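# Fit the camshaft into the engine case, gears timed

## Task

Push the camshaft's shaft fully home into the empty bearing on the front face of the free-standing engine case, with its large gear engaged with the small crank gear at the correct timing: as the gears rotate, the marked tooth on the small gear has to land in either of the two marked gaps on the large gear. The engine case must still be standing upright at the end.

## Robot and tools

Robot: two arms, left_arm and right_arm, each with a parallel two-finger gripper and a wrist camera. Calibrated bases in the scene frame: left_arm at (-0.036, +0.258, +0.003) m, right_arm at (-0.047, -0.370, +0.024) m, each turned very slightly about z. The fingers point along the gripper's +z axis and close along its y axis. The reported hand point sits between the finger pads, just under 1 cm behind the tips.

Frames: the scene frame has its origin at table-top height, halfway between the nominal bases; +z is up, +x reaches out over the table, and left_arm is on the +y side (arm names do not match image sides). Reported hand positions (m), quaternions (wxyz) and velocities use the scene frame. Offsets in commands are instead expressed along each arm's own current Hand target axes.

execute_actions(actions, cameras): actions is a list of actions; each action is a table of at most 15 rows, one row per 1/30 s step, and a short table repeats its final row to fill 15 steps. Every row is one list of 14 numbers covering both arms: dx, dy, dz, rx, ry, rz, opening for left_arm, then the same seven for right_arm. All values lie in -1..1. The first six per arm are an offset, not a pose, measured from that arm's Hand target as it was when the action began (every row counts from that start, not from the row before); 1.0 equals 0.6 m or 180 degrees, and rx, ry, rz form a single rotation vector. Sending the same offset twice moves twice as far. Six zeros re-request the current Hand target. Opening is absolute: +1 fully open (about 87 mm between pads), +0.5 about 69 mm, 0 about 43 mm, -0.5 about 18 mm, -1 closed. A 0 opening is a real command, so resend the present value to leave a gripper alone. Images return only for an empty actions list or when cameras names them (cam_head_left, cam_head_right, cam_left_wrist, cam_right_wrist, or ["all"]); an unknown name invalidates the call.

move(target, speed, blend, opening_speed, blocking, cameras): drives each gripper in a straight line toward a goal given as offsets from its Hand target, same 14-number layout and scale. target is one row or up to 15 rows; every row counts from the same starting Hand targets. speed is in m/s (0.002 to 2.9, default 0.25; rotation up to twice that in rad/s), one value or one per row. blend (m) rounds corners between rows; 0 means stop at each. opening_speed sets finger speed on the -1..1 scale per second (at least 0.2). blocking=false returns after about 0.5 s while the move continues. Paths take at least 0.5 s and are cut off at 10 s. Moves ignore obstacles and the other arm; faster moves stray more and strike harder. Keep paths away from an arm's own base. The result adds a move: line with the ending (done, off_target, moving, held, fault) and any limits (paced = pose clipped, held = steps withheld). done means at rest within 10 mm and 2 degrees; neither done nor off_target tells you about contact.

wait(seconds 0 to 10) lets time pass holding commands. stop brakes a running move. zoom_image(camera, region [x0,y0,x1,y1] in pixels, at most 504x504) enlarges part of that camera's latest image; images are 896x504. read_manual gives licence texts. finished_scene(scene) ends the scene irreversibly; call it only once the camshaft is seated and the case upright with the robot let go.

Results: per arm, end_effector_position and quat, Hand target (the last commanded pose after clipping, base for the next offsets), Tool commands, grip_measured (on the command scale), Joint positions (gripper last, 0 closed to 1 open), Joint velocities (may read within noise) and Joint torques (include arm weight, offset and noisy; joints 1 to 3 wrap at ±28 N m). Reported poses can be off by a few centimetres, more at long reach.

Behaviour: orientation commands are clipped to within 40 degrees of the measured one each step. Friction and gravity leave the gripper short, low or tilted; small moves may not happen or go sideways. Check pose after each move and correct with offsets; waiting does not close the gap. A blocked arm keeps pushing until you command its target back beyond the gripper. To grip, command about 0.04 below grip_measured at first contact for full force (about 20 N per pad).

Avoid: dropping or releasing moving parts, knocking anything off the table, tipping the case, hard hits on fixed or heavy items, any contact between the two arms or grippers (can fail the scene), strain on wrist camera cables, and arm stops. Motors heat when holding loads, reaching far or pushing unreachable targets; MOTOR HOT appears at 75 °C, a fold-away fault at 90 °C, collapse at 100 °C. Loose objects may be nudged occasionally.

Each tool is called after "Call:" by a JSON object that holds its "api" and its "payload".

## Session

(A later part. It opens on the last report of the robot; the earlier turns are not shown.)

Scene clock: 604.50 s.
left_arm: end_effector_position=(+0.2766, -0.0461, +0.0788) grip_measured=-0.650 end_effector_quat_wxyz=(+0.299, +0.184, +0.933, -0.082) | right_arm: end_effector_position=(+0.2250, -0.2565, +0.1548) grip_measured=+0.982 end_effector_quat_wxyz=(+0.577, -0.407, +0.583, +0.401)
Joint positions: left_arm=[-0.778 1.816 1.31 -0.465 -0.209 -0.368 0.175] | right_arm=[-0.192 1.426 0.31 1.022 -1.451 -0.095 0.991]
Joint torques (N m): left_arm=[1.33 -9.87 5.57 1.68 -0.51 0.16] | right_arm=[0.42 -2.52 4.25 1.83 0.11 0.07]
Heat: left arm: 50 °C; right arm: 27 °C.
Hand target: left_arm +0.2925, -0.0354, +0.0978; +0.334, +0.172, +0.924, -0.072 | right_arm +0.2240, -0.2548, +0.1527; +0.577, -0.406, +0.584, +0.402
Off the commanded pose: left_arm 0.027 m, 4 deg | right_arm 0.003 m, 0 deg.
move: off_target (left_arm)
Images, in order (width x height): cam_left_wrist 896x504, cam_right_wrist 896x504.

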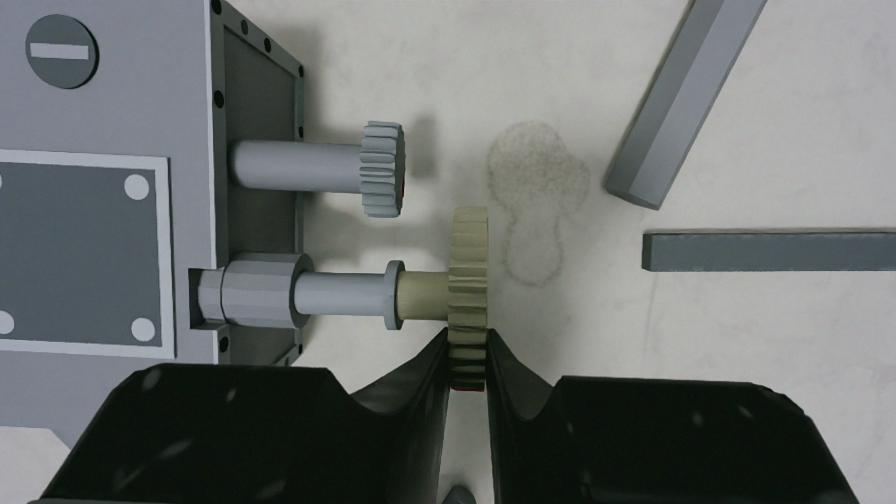

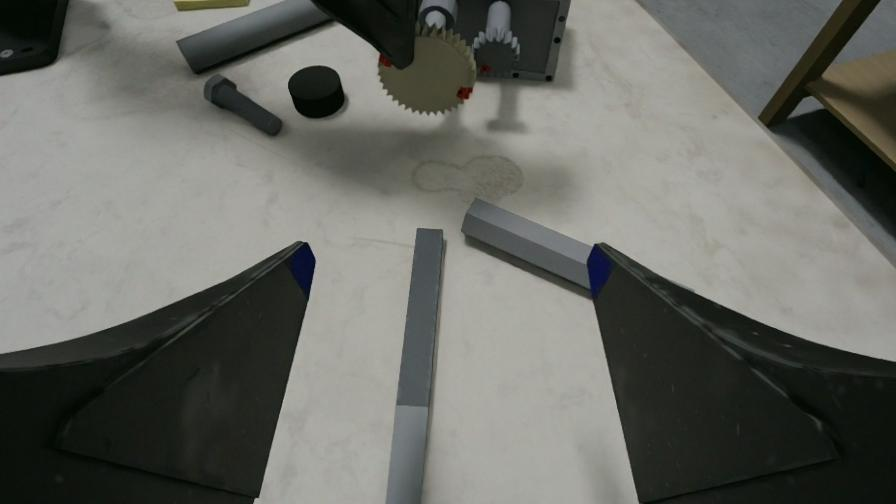

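Call:
{"api": "move", "payload": {"target": [0,0,0,0,0,0,-0.8,-0.12,-0.32,0.03,0,0,0,1], "speed": 0.2, "cameras": ["cam_right_wrist"]}}

Call:
{"api": "zoom_image", "payload": {"camera": "cam_right_wrist", "region": [200, 60, 270, 130]}}

Scene clock: 609.83 s.
left_arm: end_effector_position=(+0.2766, -0.0461, +0.0788) grip_measured=-0.650 end_effector_quat_wxyz=(+0.299, +0.184, +0.933, -0.082) | right_arm: end_effector_position=(+0.4050, -0.2992, +0.2125) grip_measured=+0.982 end_effector_quat_wxyz=(+0.566, -0.391, +0.594, +0.417)
Joint positions: left_arm=[-0.778 1.816 1.31 -0.465 -0.209 -0.367 0.175] | right_arm=[-0.192 1.92 1.173 0.648 -1.451 -0.044 0.991]
Joint torques (N m): left_arm=[1.36 -9.87 5.57 1.67 -0.51 0.18] | right_arm=[-0.8 -7.31 9.18 1.74 -0.02 -0.13]
Heat: left arm: 48 °C; right arm: 27 °C.
Hand target: left_arm +0.2926, -0.0354, +0.0978; +0.334, +0.172, +0.924, -0.072 | right_arm +0.4105, -0.3040, +0.2245; +0.577, -0.406, +0.584, +0.401
Off the commanded pose: left_arm 0.027 m, 4 deg | right_arm 0.014 m, 3 deg.
move: off_target (left_arm, right_arm)
Images, in order (width x height): cam_right_wrist 896x504.

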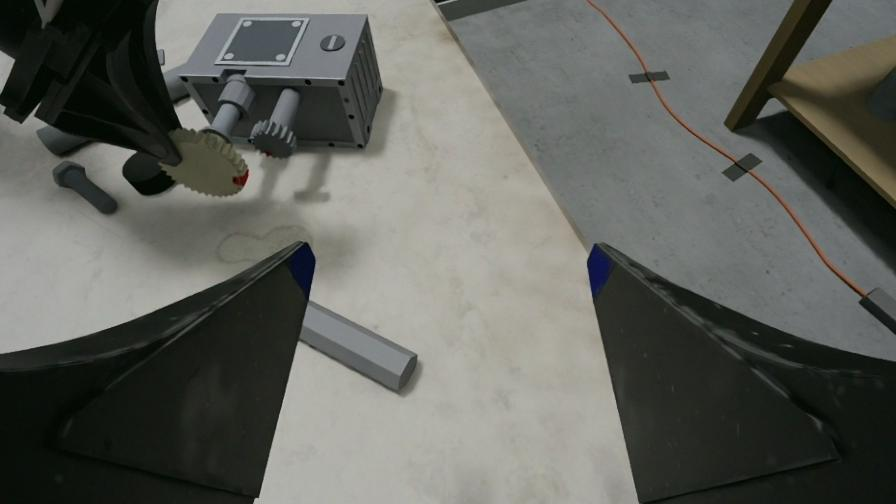

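Scaled by 7.200 from the camera's 896x504 image, which has a finer 1280x720 frame.

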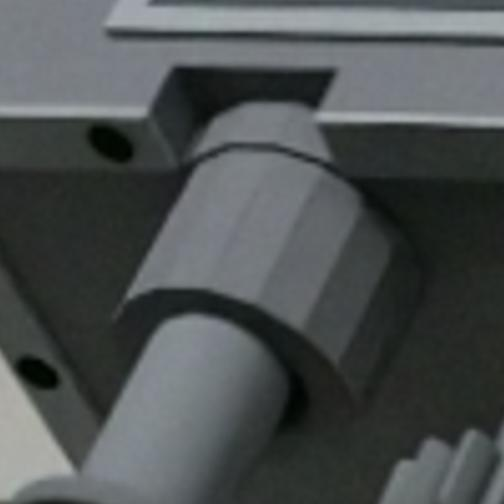

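Call:
{"api": "move", "payload": {"target": [-0.002,-0.022,0.0025,-0.008,0,0.006,-0.8,0,0,0,0,0,0,1], "speed": 0.04, "cameras": ["cam_left_wrist","cam_right_wrist"]}}

Call:
{"api": "zoom_image", "payload": {"camera": "cam_right_wrist", "region": [190, 60, 270, 140]}}

Call:
{"api": "zoom_image", "payload": {"camera": "cam_left_wrist", "region": [200, 230, 440, 350]}}

Scene clock: 623.40 s.
left_arm: end_effector_position=(+0.2745, -0.0444, +0.0794) grip_measured=-0.648 end_effector_quat_wxyz=(+0.302, +0.187, +0.933, -0.068) | right_arm: end_effector_position=(+0.4050, -0.2992, +0.2124) grip_measured=+0.982 end_effector_quat_wxyz=(+0.566, -0.391, +0.594, +0.417)
Joint positions: left_arm=[-0.791 1.816 1.315 -0.484 -0.24 -0.368 0.176] | right_arm=[-0.192 1.92 1.173 0.648 -1.451 -0.045 0.991]
Joint torques (N m): left_arm=[-0.88 -7.21 9.06 1.55 -0.71 0.02] | right_arm=[-0.68 -7.36 8.98 1.8 0 -0.07]
Heat: left arm: 47 °C; right arm: 29 °C.
Hand target: left_arm +0.2895, -0.0483, +0.0976; +0.337, +0.176, +0.923, -0.058 | right_arm +0.4102, -0.3039, +0.2246; +0.579, -0.405, +0.583, +0.402
Off the commanded pose: left_arm 0.024 m, 5 deg | right_arm 0.014 m, 3 deg.
move: off_target (left_arm, right_arm)
Images, in order (width x height): cam_left_wrist 896x504, cam_right_wrist 896x504.

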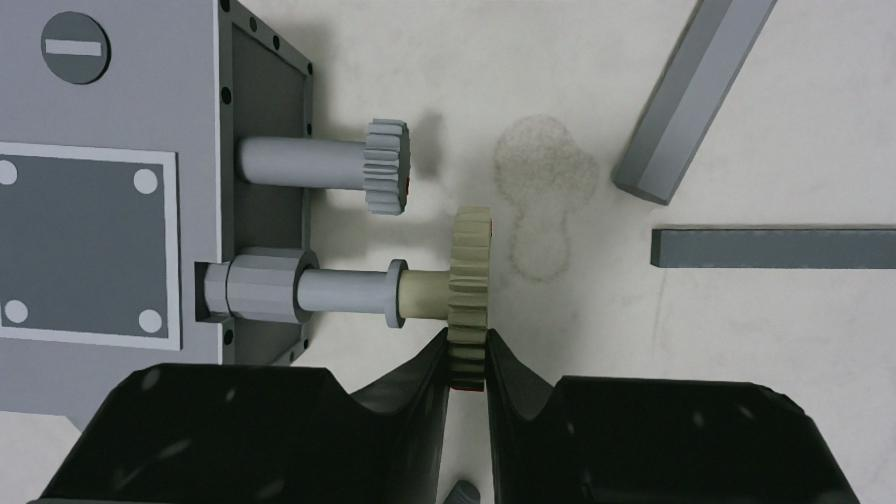

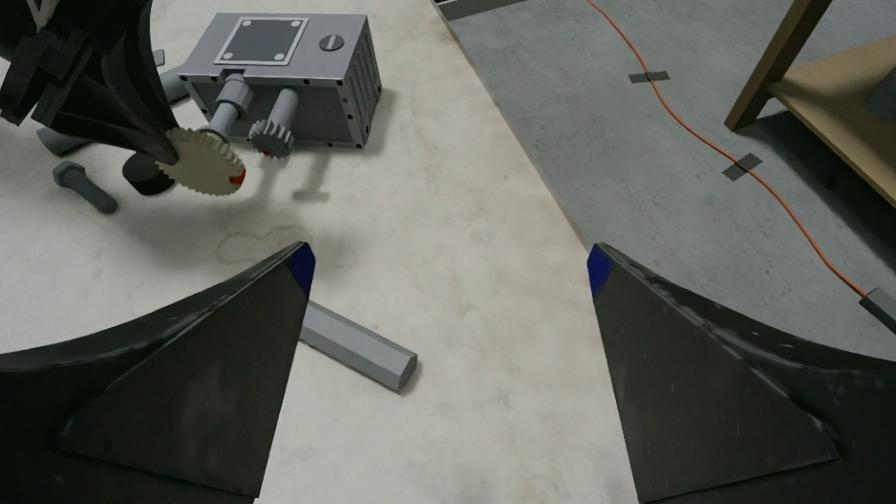

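Scaled by 6.300 from the camera's 896x504 image, which has a finer 1280x720 frame.

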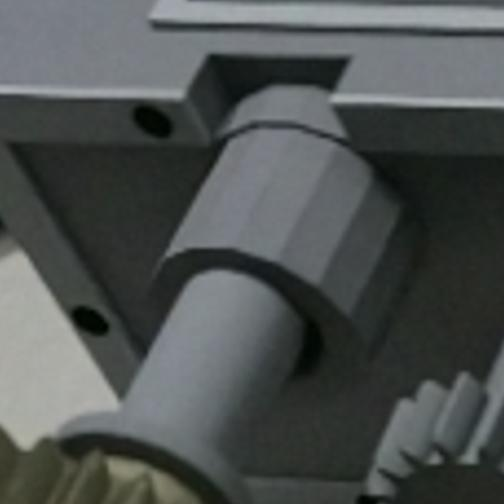

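Scaled by 2.100 from the camera's 896x504 image, which has a finer 1280x720 frame.

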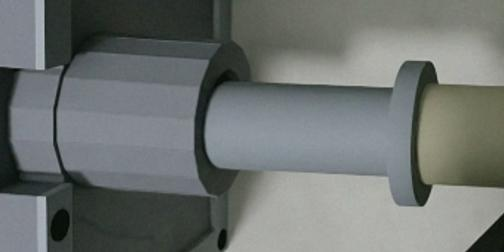

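Call:
{"api": "move", "payload": {"target": [-0.0105,0,0.0079,0,0,0,-0.8,0,0,0,0,0,0,1], "speed": 0.04, "cameras": ["cam_left_wrist","cam_right_wrist"]}}

Call:
{"api": "zoom_image", "payload": {"camera": "cam_right_wrist", "region": [190, 60, 270, 140]}}

Call:
{"api": "zoom_image", "payload": {"camera": "cam_left_wrist", "region": [200, 230, 440, 350]}}

Scene clock: 636.97 s.
left_arm: end_effector_position=(+0.2759, -0.0457, +0.0784) grip_measured=-0.649 end_effector_quat_wxyz=(+0.294, +0.188, +0.935, -0.062) | right_arm: end_effector_position=(+0.4050, -0.2992, +0.2124) grip_measured=+0.982 end_effector_quat_wxyz=(+0.566, -0.391, +0.594, +0.417)
Joint positions: left_arm=[-0.791 1.839 1.349 -0.514 -0.241 -0.368 0.176] | right_arm=[-0.192 1.92 1.173 0.648 -1.451 -0.045 0.991]
Joint torques (N m): left_arm=[-0.18 -7.25 8.99 1.76 -0.64 0.08] | right_arm=[-0.73 -7.41 8.87 1.82 -0.02 -0.08]
Heat: left arm: 44 °C; right arm: 31 °C.
Hand target: left_arm +0.2968, -0.0512, +0.0980; +0.337, +0.176, +0.923, -0.058 | right_arm +0.4102, -0.3039, +0.2246; +0.579, -0.405, +0.583, +0.402
Off the commanded pose: left_arm 0.029 m, 5 deg | right_arm 0.014 m, 3 deg.
move: off_target (left_arm, right_arm)
Images, in order (width x height): cam_left_wrist 896x504, cam_right_wrist 896x504.

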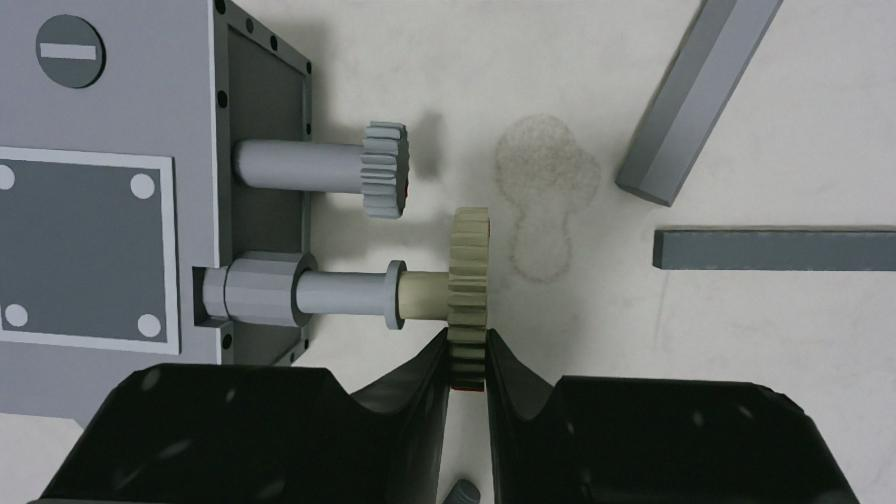

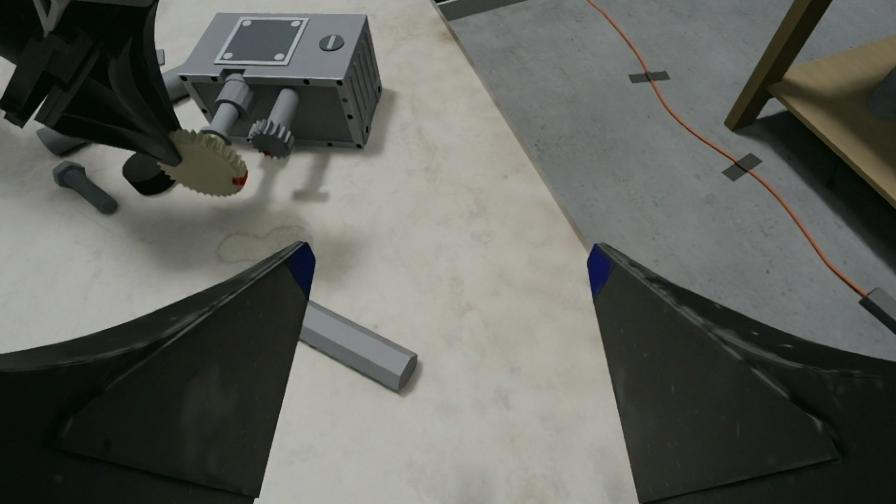

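Scaled by 6.300 from the camera's 896x504 image, which has a finer 1280x720 frame.

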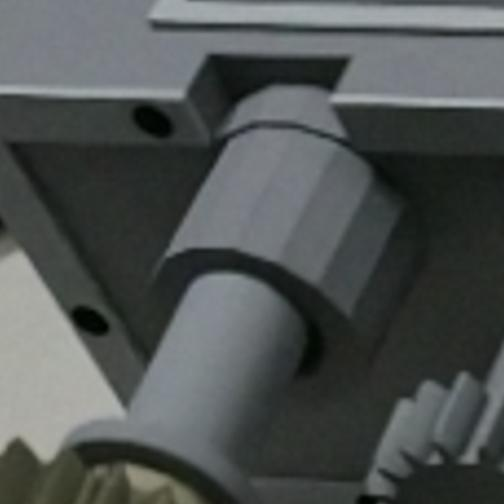

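Scaled by 2.100 from the camera's 896x504 image, which has a finer 1280x720 frame.

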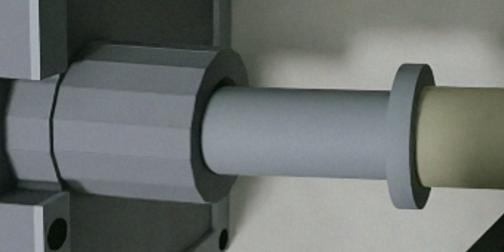

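Call:
{"api": "move", "payload": {"target": [-0.0013,0,0.0093,0,0,0,-0.8,0,0,0,0,0,0,1], "speed": 0.04}}

Call:
{"api": "move", "payload": {"target": [0,0.015,0,0,0,0,-0.8,0,0,0,0,0,0,1], "speed": 0.04, "cameras": ["cam_left_wrist","cam_right_wrist"]}}

Call:
{"api": "zoom_image", "payload": {"camera": "cam_right_wrist", "region": [190, 60, 270, 140]}}

Call:
{"api": "zoom_image", "payload": {"camera": "cam_left_wrist", "region": [200, 230, 440, 350]}}

Scene clock: 648.77 s.
left_arm: end_effector_position=(+0.2778, -0.0469, +0.0770) grip_measured=-0.650 end_effector_quat_wxyz=(+0.294, +0.188, +0.935, -0.060) | right_arm: end_effector_position=(+0.4050, -0.2992, +0.2124) grip_measured=+0.982 end_effector_quat_wxyz=(+0.566, -0.391, +0.594, +0.417)
Joint positions: left_arm=[-0.791 1.85 1.359 -0.515 -0.244 -0.368 0.175] | right_arm=[-0.192 1.92 1.173 0.648 -1.451 -0.045 0.991]
Joint torques (N m): left_arm=[0.21 -6.91 8.73 1.86 -0.59 0.11] | right_arm=[-0.73 -7.42 8.98 1.82 -0.02 -0.07]
Heat: left arm: 43 °C; right arm: 32 °C.
Hand target: left_arm +0.3007, -0.0527, +0.0942; +0.337, +0.176, +0.923, -0.058 | right_arm +0.4102, -0.3039, +0.2246; +0.579, -0.405, +0.583, +0.402
Off the commanded pose: left_arm 0.029 m, 5 deg | right_arm 0.014 m, 3 deg.
move: off_target (left_arm, right_arm)

Scene clock: 649.60 s.
left_arm: end_effector_position=(+0.2810, -0.0437, +0.0770) grip_measured=-0.650 end_effector_quat_wxyz=(+0.294, +0.188, +0.935, -0.059) | right_arm: end_effector_position=(+0.4050, -0.2992, +0.2124) grip_measured=+0.982 end_effector_quat_wxyz=(+0.566, -0.391, +0.594, +0.417)
Joint positions: left_arm=[-0.78 1.85 1.359 -0.514 -0.24 -0.358 0.175] | right_arm=[-0.192 1.92 1.173 0.648 -1.451 -0.045 0.991]
Joint torques (N m): left_arm=[0.99 -7.98 7.25 1.94 -0.5 0.18] | right_arm=[-0.77 -7.41 8.96 1.83 -0.01 -0.05]
Heat: left arm: 43 °C; right arm: 32 °C.
Hand target: left_arm +0.3040, -0.0443, +0.0943; +0.337, +0.176, +0.923, -0.058 | right_arm +0.4102, -0.3039, +0.2246; +0.579, -0.405, +0.583, +0.402
Off the commanded pose: left_arm 0.029 m, 5 deg | right_arm 0.014 m, 3 deg.
move: off_target (left_arm, right_arm)
Images, in order (width x height): cam_left_wrist 896x504, cam_right_wrist 896x504.

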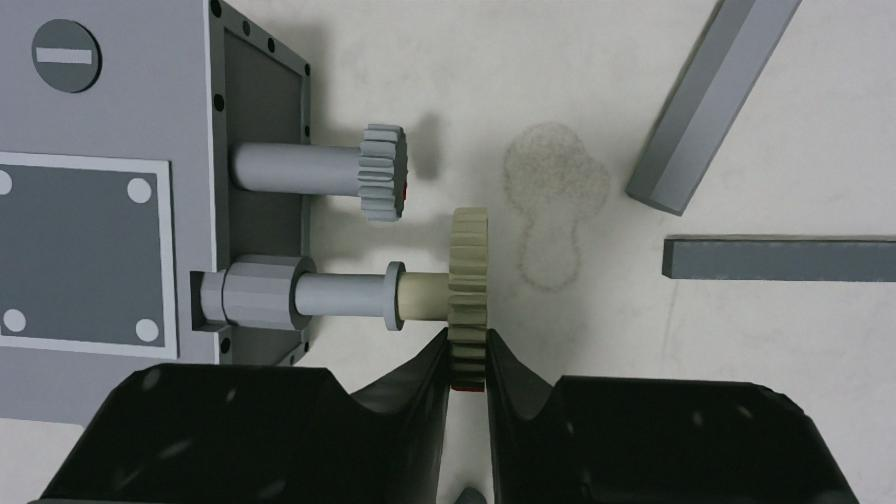

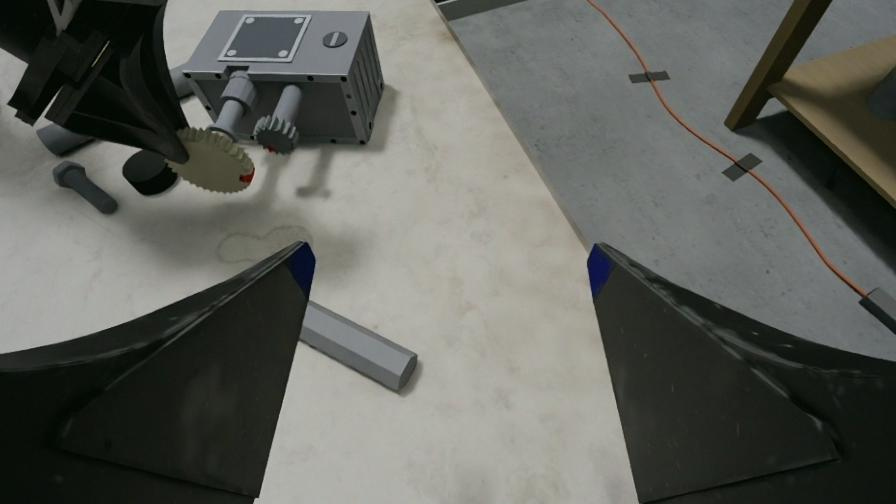

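Scaled by 6.300 from the camera's 896x504 image, which has a finer 1280x720 frame.

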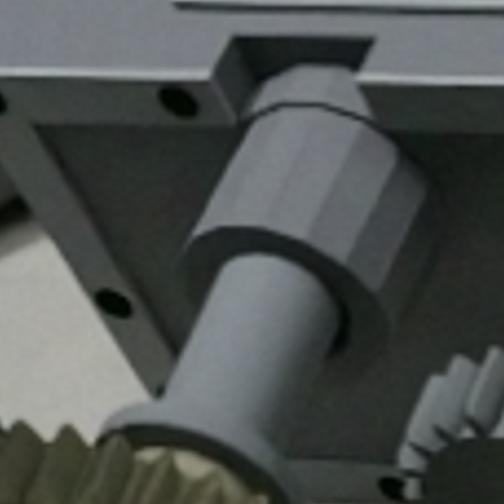

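Scaled by 2.100 from the camera's 896x504 image, which has a finer 1280x720 frame.

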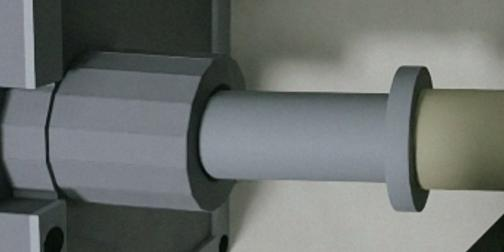

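Call:
{"api": "move", "payload": {"target": [-0.005,0,0.01,0,0,0,-0.8,0,0,0,0,0,0,1], "speed": 0.04, "cameras": ["cam_left_wrist","cam_right_wrist"]}}

Call:
{"api": "zoom_image", "payload": {"camera": "cam_right_wrist", "region": [190, 60, 270, 140]}}

Call:
{"api": "zoom_image", "payload": {"camera": "cam_left_wrist", "region": [200, 230, 440, 350]}}

Scene clock: 655.90 s.
left_arm: end_effector_position=(+0.2832, -0.0429, +0.0758) grip_measured=-0.650 end_effector_quat_wxyz=(+0.294, +0.189, +0.935, -0.059) | right_arm: end_effector_position=(+0.4050, -0.2992, +0.2124) grip_measured=+0.982 end_effector_quat_wxyz=(+0.566, -0.391, +0.594, +0.417)
Joint positions: left_arm=[-0.774 1.854 1.359 -0.508 -0.236 -0.351 0.175] | right_arm=[-0.192 1.92 1.173 0.648 -1.451 -0.045 0.991]
Joint torques (N m): left_arm=[0.99 -6.74 8.57 1.96 -0.48 0.16] | right_arm=[-0.83 -7.34 9.03 1.81 0 -0.07]
Heat: left arm: 42 °C; right arm: 33 °C.
Hand target: left_arm +0.3098, -0.0465, +0.0917; +0.337, +0.176, +0.923, -0.058 | right_arm +0.4102, -0.3039, +0.2246; +0.579, -0.405, +0.583, +0.402
Off the commanded pose: left_arm 0.031 m, 5 deg | right_arm 0.014 m, 3 deg.
move: off_target (left_arm, right_arm)
Images, in order (width x height): cam_left_wrist 896x504, cam_right_wrist 896x504.

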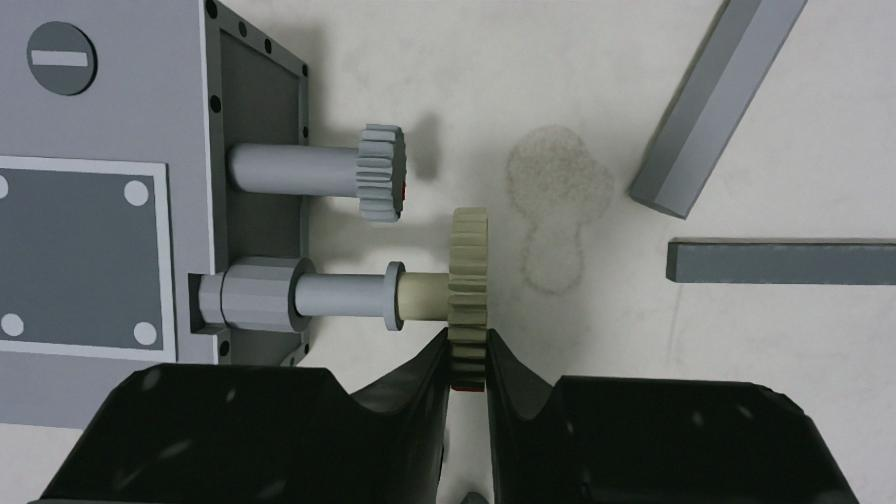

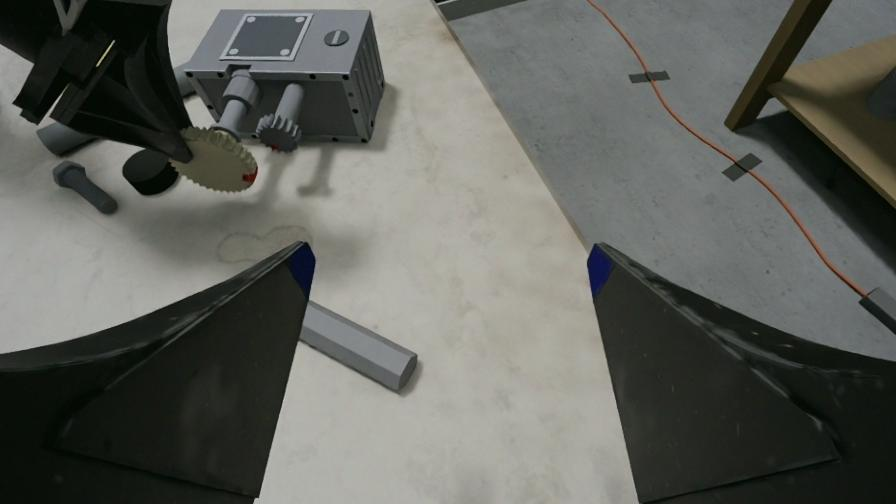

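Scaled by 6.300 from the camera's 896x504 image, which has a finer 1280x720 frame.

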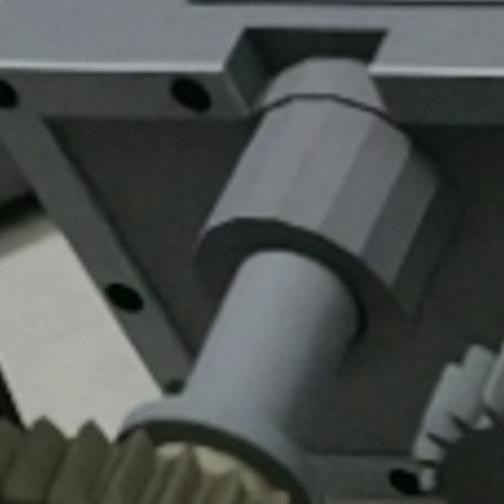

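Scaled by 2.100 from the camera's 896x504 image, which has a finer 1280x720 frame.

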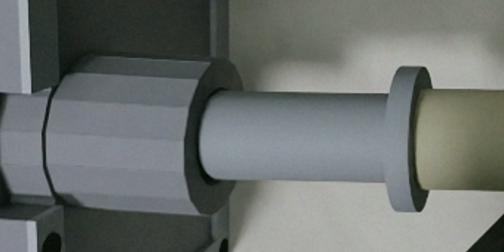

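Call:
{"api": "move", "payload": {"target": [-0.001,0.013,0.002,0,0,0,-0.8,0,0,0,0,0,0,1], "speed": 0.04, "cameras": ["cam_left_wrist","cam_right_wrist"]}}

Call:
{"api": "zoom_image", "payload": {"camera": "cam_right_wrist", "region": [190, 60, 270, 140]}}

Call:
{"api": "zoom_image", "payload": {"camera": "cam_left_wrist", "region": [200, 230, 440, 350]}}

Scene clock: 663.50 s.
left_arm: end_effector_position=(+0.2890, -0.0372, +0.0751) grip_measured=-0.650 end_effector_quat_wxyz=(+0.293, +0.187, +0.936, -0.058) | right_arm: end_effector_position=(+0.4050, -0.2992, +0.2124) grip_measured=+0.982 end_effector_quat_wxyz=(+0.566, -0.391, +0.594, +0.417)
Joint positions: left_arm=[-0.753 1.856 1.359 -0.506 -0.225 -0.337 0.175] | right_arm=[-0.192 1.92 1.173 0.648 -1.451 -0.045 0.991]
Joint torques (N m): left_arm=[0.91 -7.43 7.64 2 -0.48 0.2] | right_arm=[-0.8 -7.38 8.94 1.83 -0.02 -0.08]
Heat: left arm: 41 °C; right arm: 33 °C.
Hand target: left_arm +0.3137, -0.0397, +0.0913; +0.337, +0.176, +0.923, -0.058 | right_arm +0.4102, -0.3039, +0.2246; +0.579, -0.405, +0.583, +0.402
Off the commanded pose: left_arm 0.030 m, 5 deg | right_arm 0.014 m, 3 deg.
move: off_target (left_arm, right_arm)
Images, in order (width x height): cam_left_wrist 896x504, cam_right_wrist 896x504.

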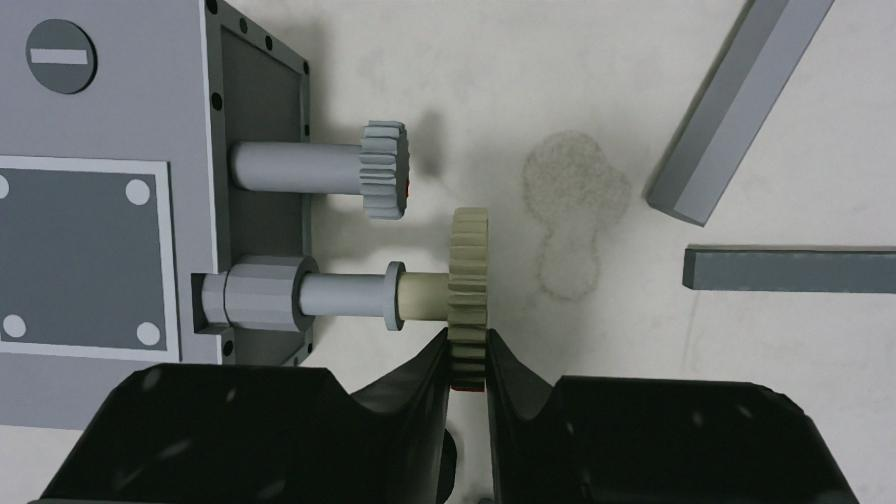

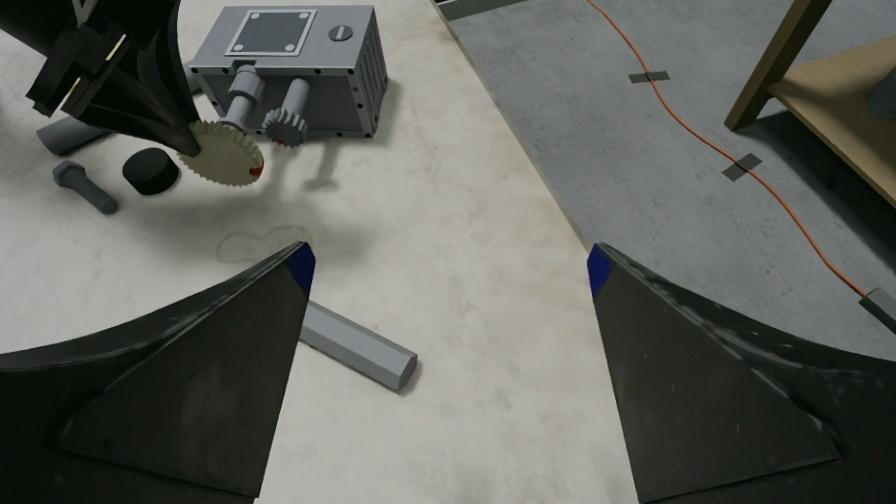

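Scaled by 6.300 from the camera's 896x504 image, which has a finer 1280x720 frame.

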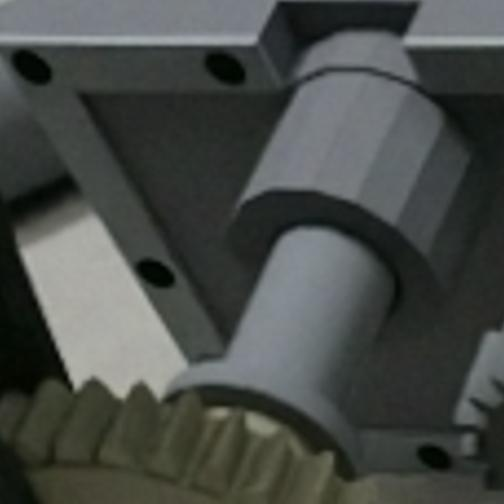

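Scaled by 2.100 from the camera's 896x504 image, which has a finer 1280x720 frame.

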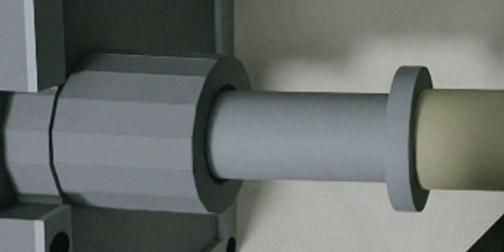

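Call:
{"api": "move", "payload": {"target": [0.0025,0.006,-0.002,0.0082,0,0.0112,-0.8,0,0,0,0,0,0,1], "speed": 0.04, "cameras": ["cam_left_wrist","cam_right_wrist"]}}

Call:
{"api": "zoom_image", "payload": {"camera": "cam_right_wrist", "region": [190, 60, 270, 140]}}

Call:
{"api": "zoom_image", "payload": {"camera": "cam_left_wrist", "region": [200, 230, 440, 350]}}

Scene clock: 677.33 s.
left_arm: end_effector_position=(+0.2932, -0.0301, +0.0736) grip_measured=-0.650 end_effector_quat_wxyz=(+0.290, +0.202, +0.934, -0.053) | right_arm: end_effector_position=(+0.4050, -0.2992, +0.2124) grip_measured=+0.982 end_effector_quat_wxyz=(+0.566, -0.391, +0.594, +0.417)
Joint positions: left_arm=[-0.734 1.856 1.355 -0.506 -0.213 -0.289 0.175] | right_arm=[-0.192 1.92 1.173 0.648 -1.451 -0.045 0.991]
Joint torques (N m): left_arm=[0.5 -8.65 6.08 2.17 -0.26 0.2] | right_arm=[-0.72 -7.25 8.95 1.83 0.01 -0.08]
Heat: left arm: 40 °C; right arm: 34 °C.
Hand target: left_arm +0.3132, -0.0357, +0.0913; +0.335, +0.197, +0.919, -0.064 | right_arm +0.4102, -0.3039, +0.2246; +0.579, -0.405, +0.583, +0.402
Off the commanded pose: left_arm 0.027 m, 6 deg | right_arm 0.014 m, 3 deg.
move: off_target (left_arm, right_arm)
Images, in order (width x height): cam_left_wrist 896x504, cam_right_wrist 896x504.

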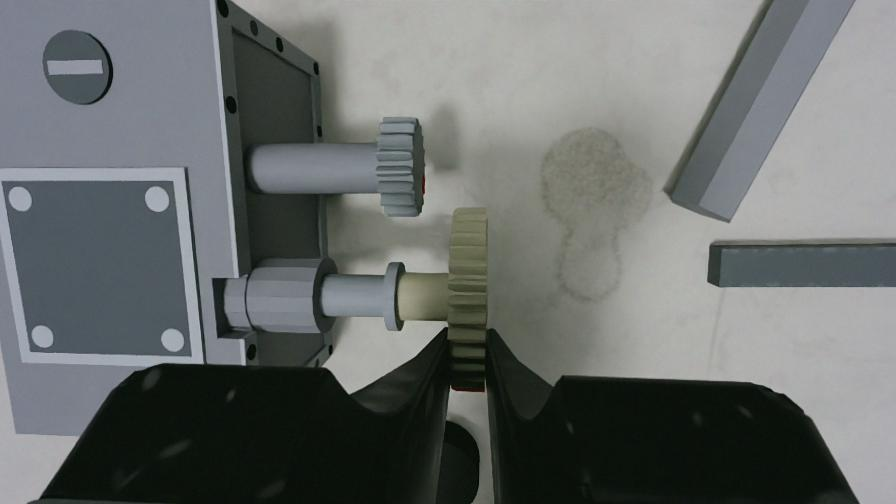

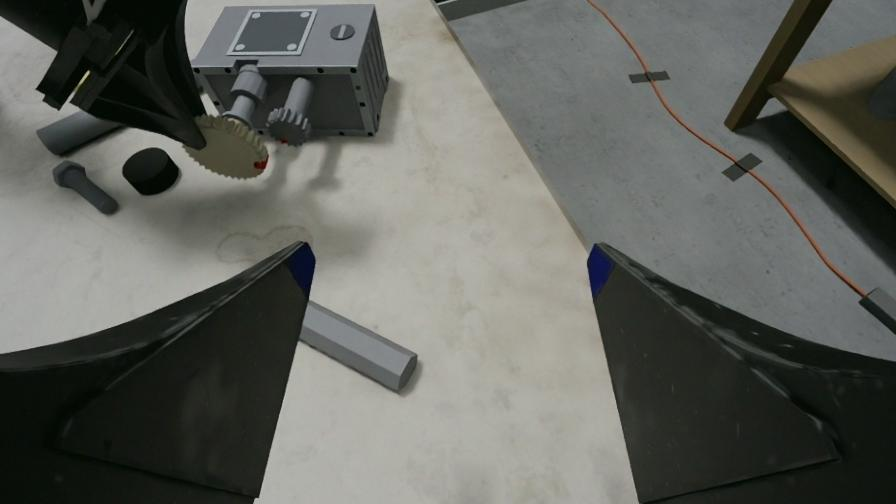

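Scaled by 6.300 from the camera's 896x504 image, which has a finer 1280x720 frame.

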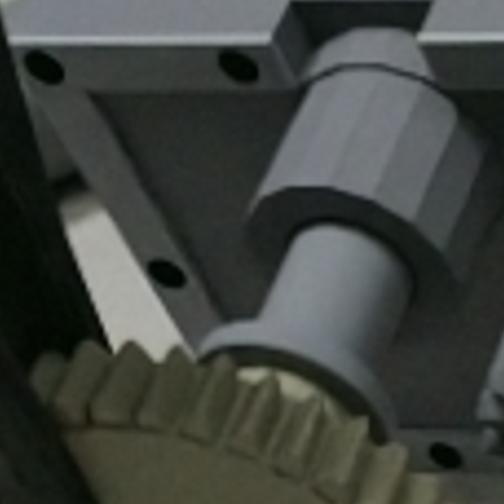

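Scaled by 2.100 from the camera's 896x504 image, which has a finer 1280x720 frame.

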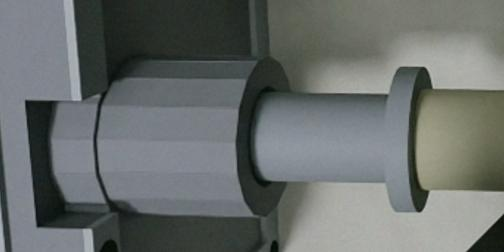

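Call:
{"api": "move", "payload": {"target": [0,0,0,0,0,0,-0.8,0.12,0.32,-0.02,0,0,0,1], "speed": 0.2, "cameras": ["cam_right_wrist"]}}

Call:
{"api": "zoom_image", "payload": {"camera": "cam_right_wrist", "region": [380, 0, 520, 110]}}

Scene clock: 685.13 s.
left_arm: end_effector_position=(+0.2932, -0.0301, +0.0736) grip_measured=-0.650 end_effector_quat_wxyz=(+0.290, +0.202, +0.934, -0.053) | right_arm: end_effector_position=(+0.2267, -0.2503, +0.1548) grip_measured=+0.982 end_effector_quat_wxyz=(+0.576, -0.408, +0.583, +0.401)
Joint positions: left_arm=[-0.734 1.856 1.355 -0.506 -0.213 -0.289 0.175] | right_arm=[-0.162 1.426 0.312 1.022 -1.421 -0.093 0.991]
Joint torques (N m): left_arm=[0.49 -8.66 6.04 2.17 -0.27 0.21] | right_arm=[0.47 -2.29 4.07 1.98 0.13 0.11]
Heat: left arm: 40 °C; right arm: 33 °C.
Hand target: left_arm +0.3132, -0.0357, +0.0913; +0.335, +0.197, +0.919, -0.064 | right_arm +0.2258, -0.2486, +0.1526; +0.578, -0.405, +0.583, +0.402
Off the commanded pose: left_arm 0.027 m, 6 deg | right_arm 0.003 m, 0 deg.
move: off_target (left_arm)
Images, in order (width x height): cam_right_wrist 896x504.

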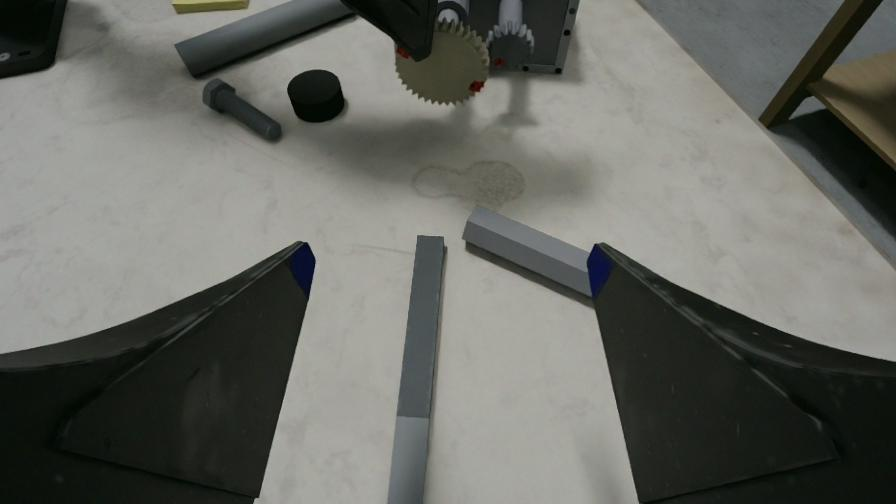

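Scaled by 3.600 from the camera's 896x504 image, which has a finer 1280x720 frame.

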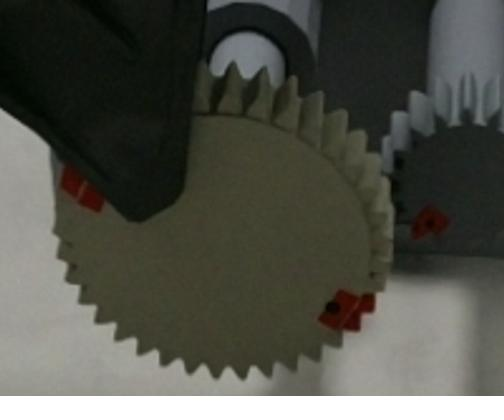

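Call:
{"api": "zoom_image", "payload": {"camera": "cam_right_wrist", "region": [480, 10, 550, 80]}}

Call:
{"api": "zoom_image", "payload": {"camera": "cam_right_wrist", "region": [390, 10, 490, 110]}}

Scaled by 7.200 from the camera's 896x504 image, which has a finer 1280x720 frame.

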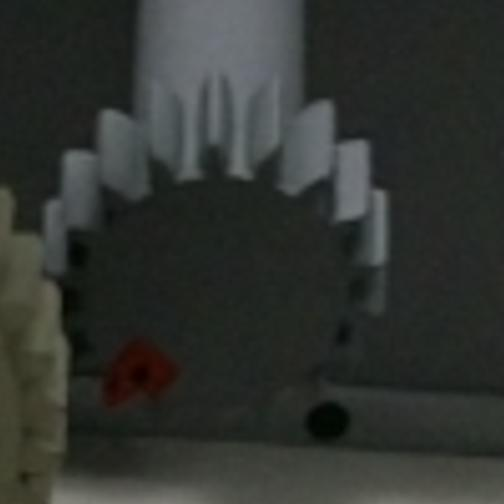

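Scaled by 5.040 from the camera's 896x504 image, which has a finer 1280x720 frame.

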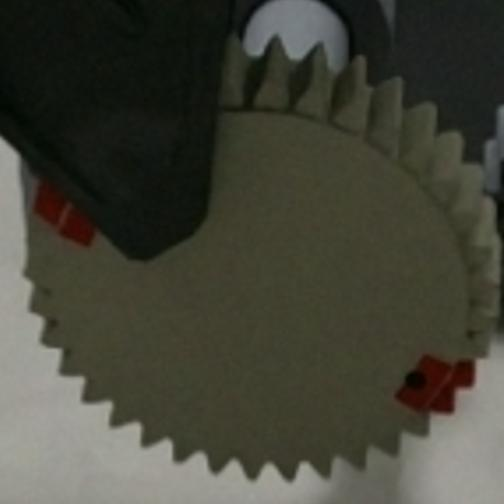

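Call:
{"api": "move", "payload": {"target": [0.0035,0,0.0003,0,-0.034,0,-0.8,0,0,0,0,0,0,1], "speed": 0.08, "cameras": ["cam_left_wrist","cam_right_wrist"]}}

Call:
{"api": "zoom_image", "payload": {"camera": "cam_right_wrist", "region": [390, 10, 490, 110]}}

Call:
{"api": "zoom_image", "payload": {"camera": "cam_left_wrist", "region": [200, 230, 440, 350]}}

Scene clock: 709.37 s.
left_arm: end_effector_position=(+0.2979, -0.0298, +0.0714) grip_measured=-0.650 end_effector_quat_wxyz=(+0.342, +0.195, +0.917, -0.069) | right_arm: end_effector_position=(+0.2268, -0.2503, +0.1548) grip_measured=+0.982 end_effector_quat_wxyz=(+0.576, -0.408, +0.583, +0.401)
Joint positions: left_arm=[-0.738 1.794 1.212 -0.311 -0.241 -0.277 0.175] | right_arm=[-0.162 1.426 0.312 1.023 -1.421 -0.093 0.991]
Joint torques (N m): left_arm=[-0.46 -8.54 5.57 2.24 -0.36 0.21] | right_arm=[0.4 -2.58 4.16 1.88 0.13 0.08]
Heat: left arm: 41 °C; right arm: 29 °C.
Hand target: left_arm +0.3119, -0.0350, +0.0898; +0.384, +0.193, +0.900, -0.074 | right_arm +0.2257, -0.2486, +0.1528; +0.576, -0.407, +0.584, +0.401
Off the commanded pose: left_arm 0.024 m, 5 deg | right_arm 0.003 m, 0 deg.
move: off_target (left_arm)
Images, in order (width x height): cam_left_wrist 896x504, cam_right_wrist 896x504.

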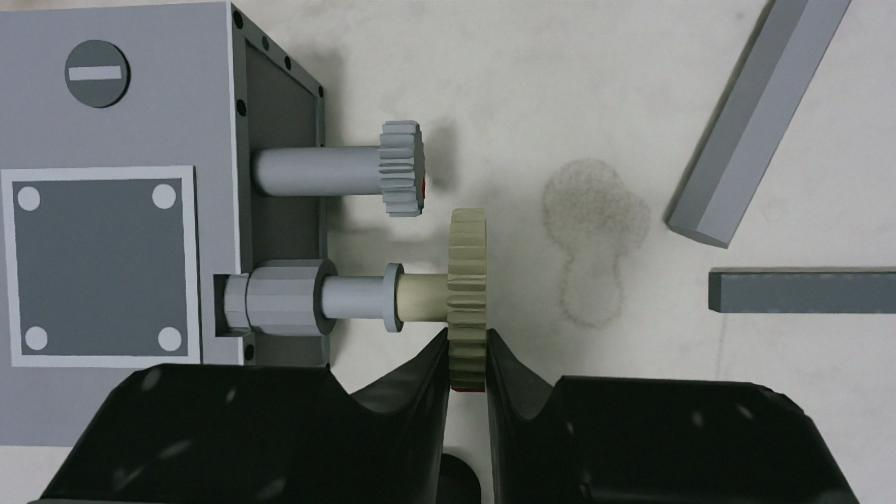

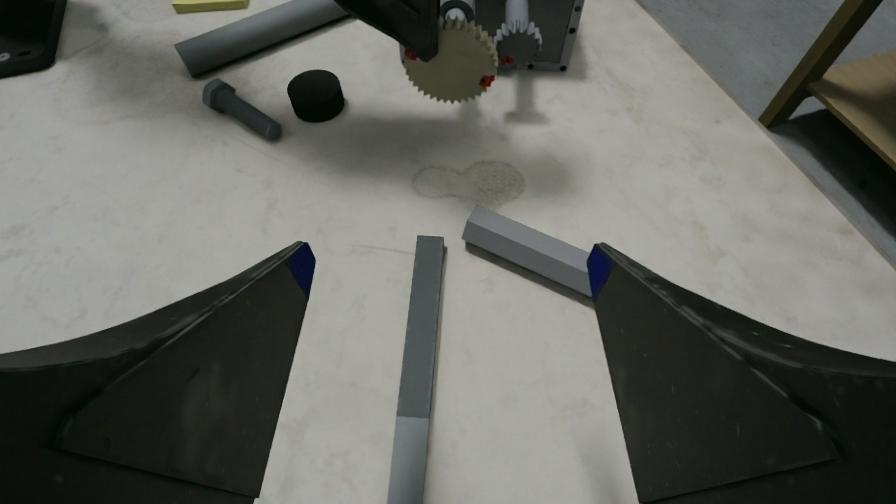

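Scaled by 5.040 from the camera's 896x504 image, which has a finer 1280x720 frame.

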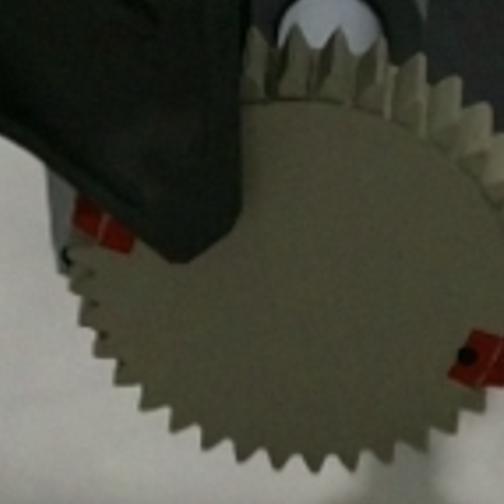

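Scaled by 2.100 from the camera's 896x504 image, which has a finer 1280x720 frame.

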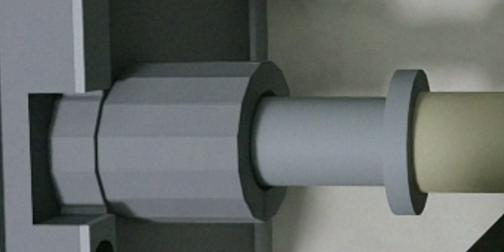

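Call:
{"api": "zoom_image", "payload": {"camera": "cam_right_wrist", "region": [398, 5, 548, 110]}}

Call:
{"api": "zoom_image", "payload": {"camera": "cam_right_wrist", "region": [470, 10, 550, 110]}}

Scaled by 3.360 from the camera's 896x504 image, which has a finer 1280x720 frame.

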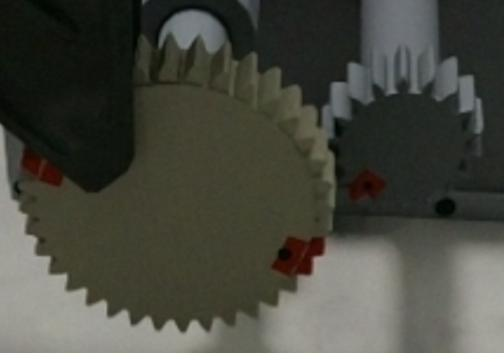

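Scaled by 5.040 from the camera's 896x504 image, which has a finer 1280x720 frame.

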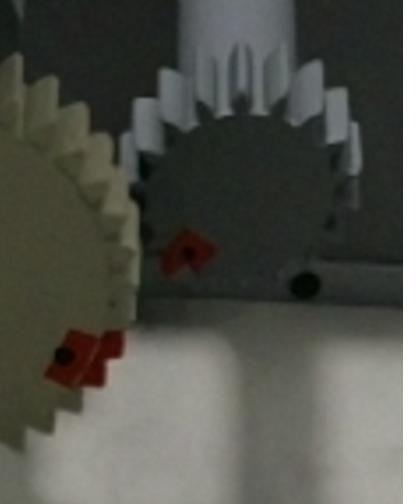

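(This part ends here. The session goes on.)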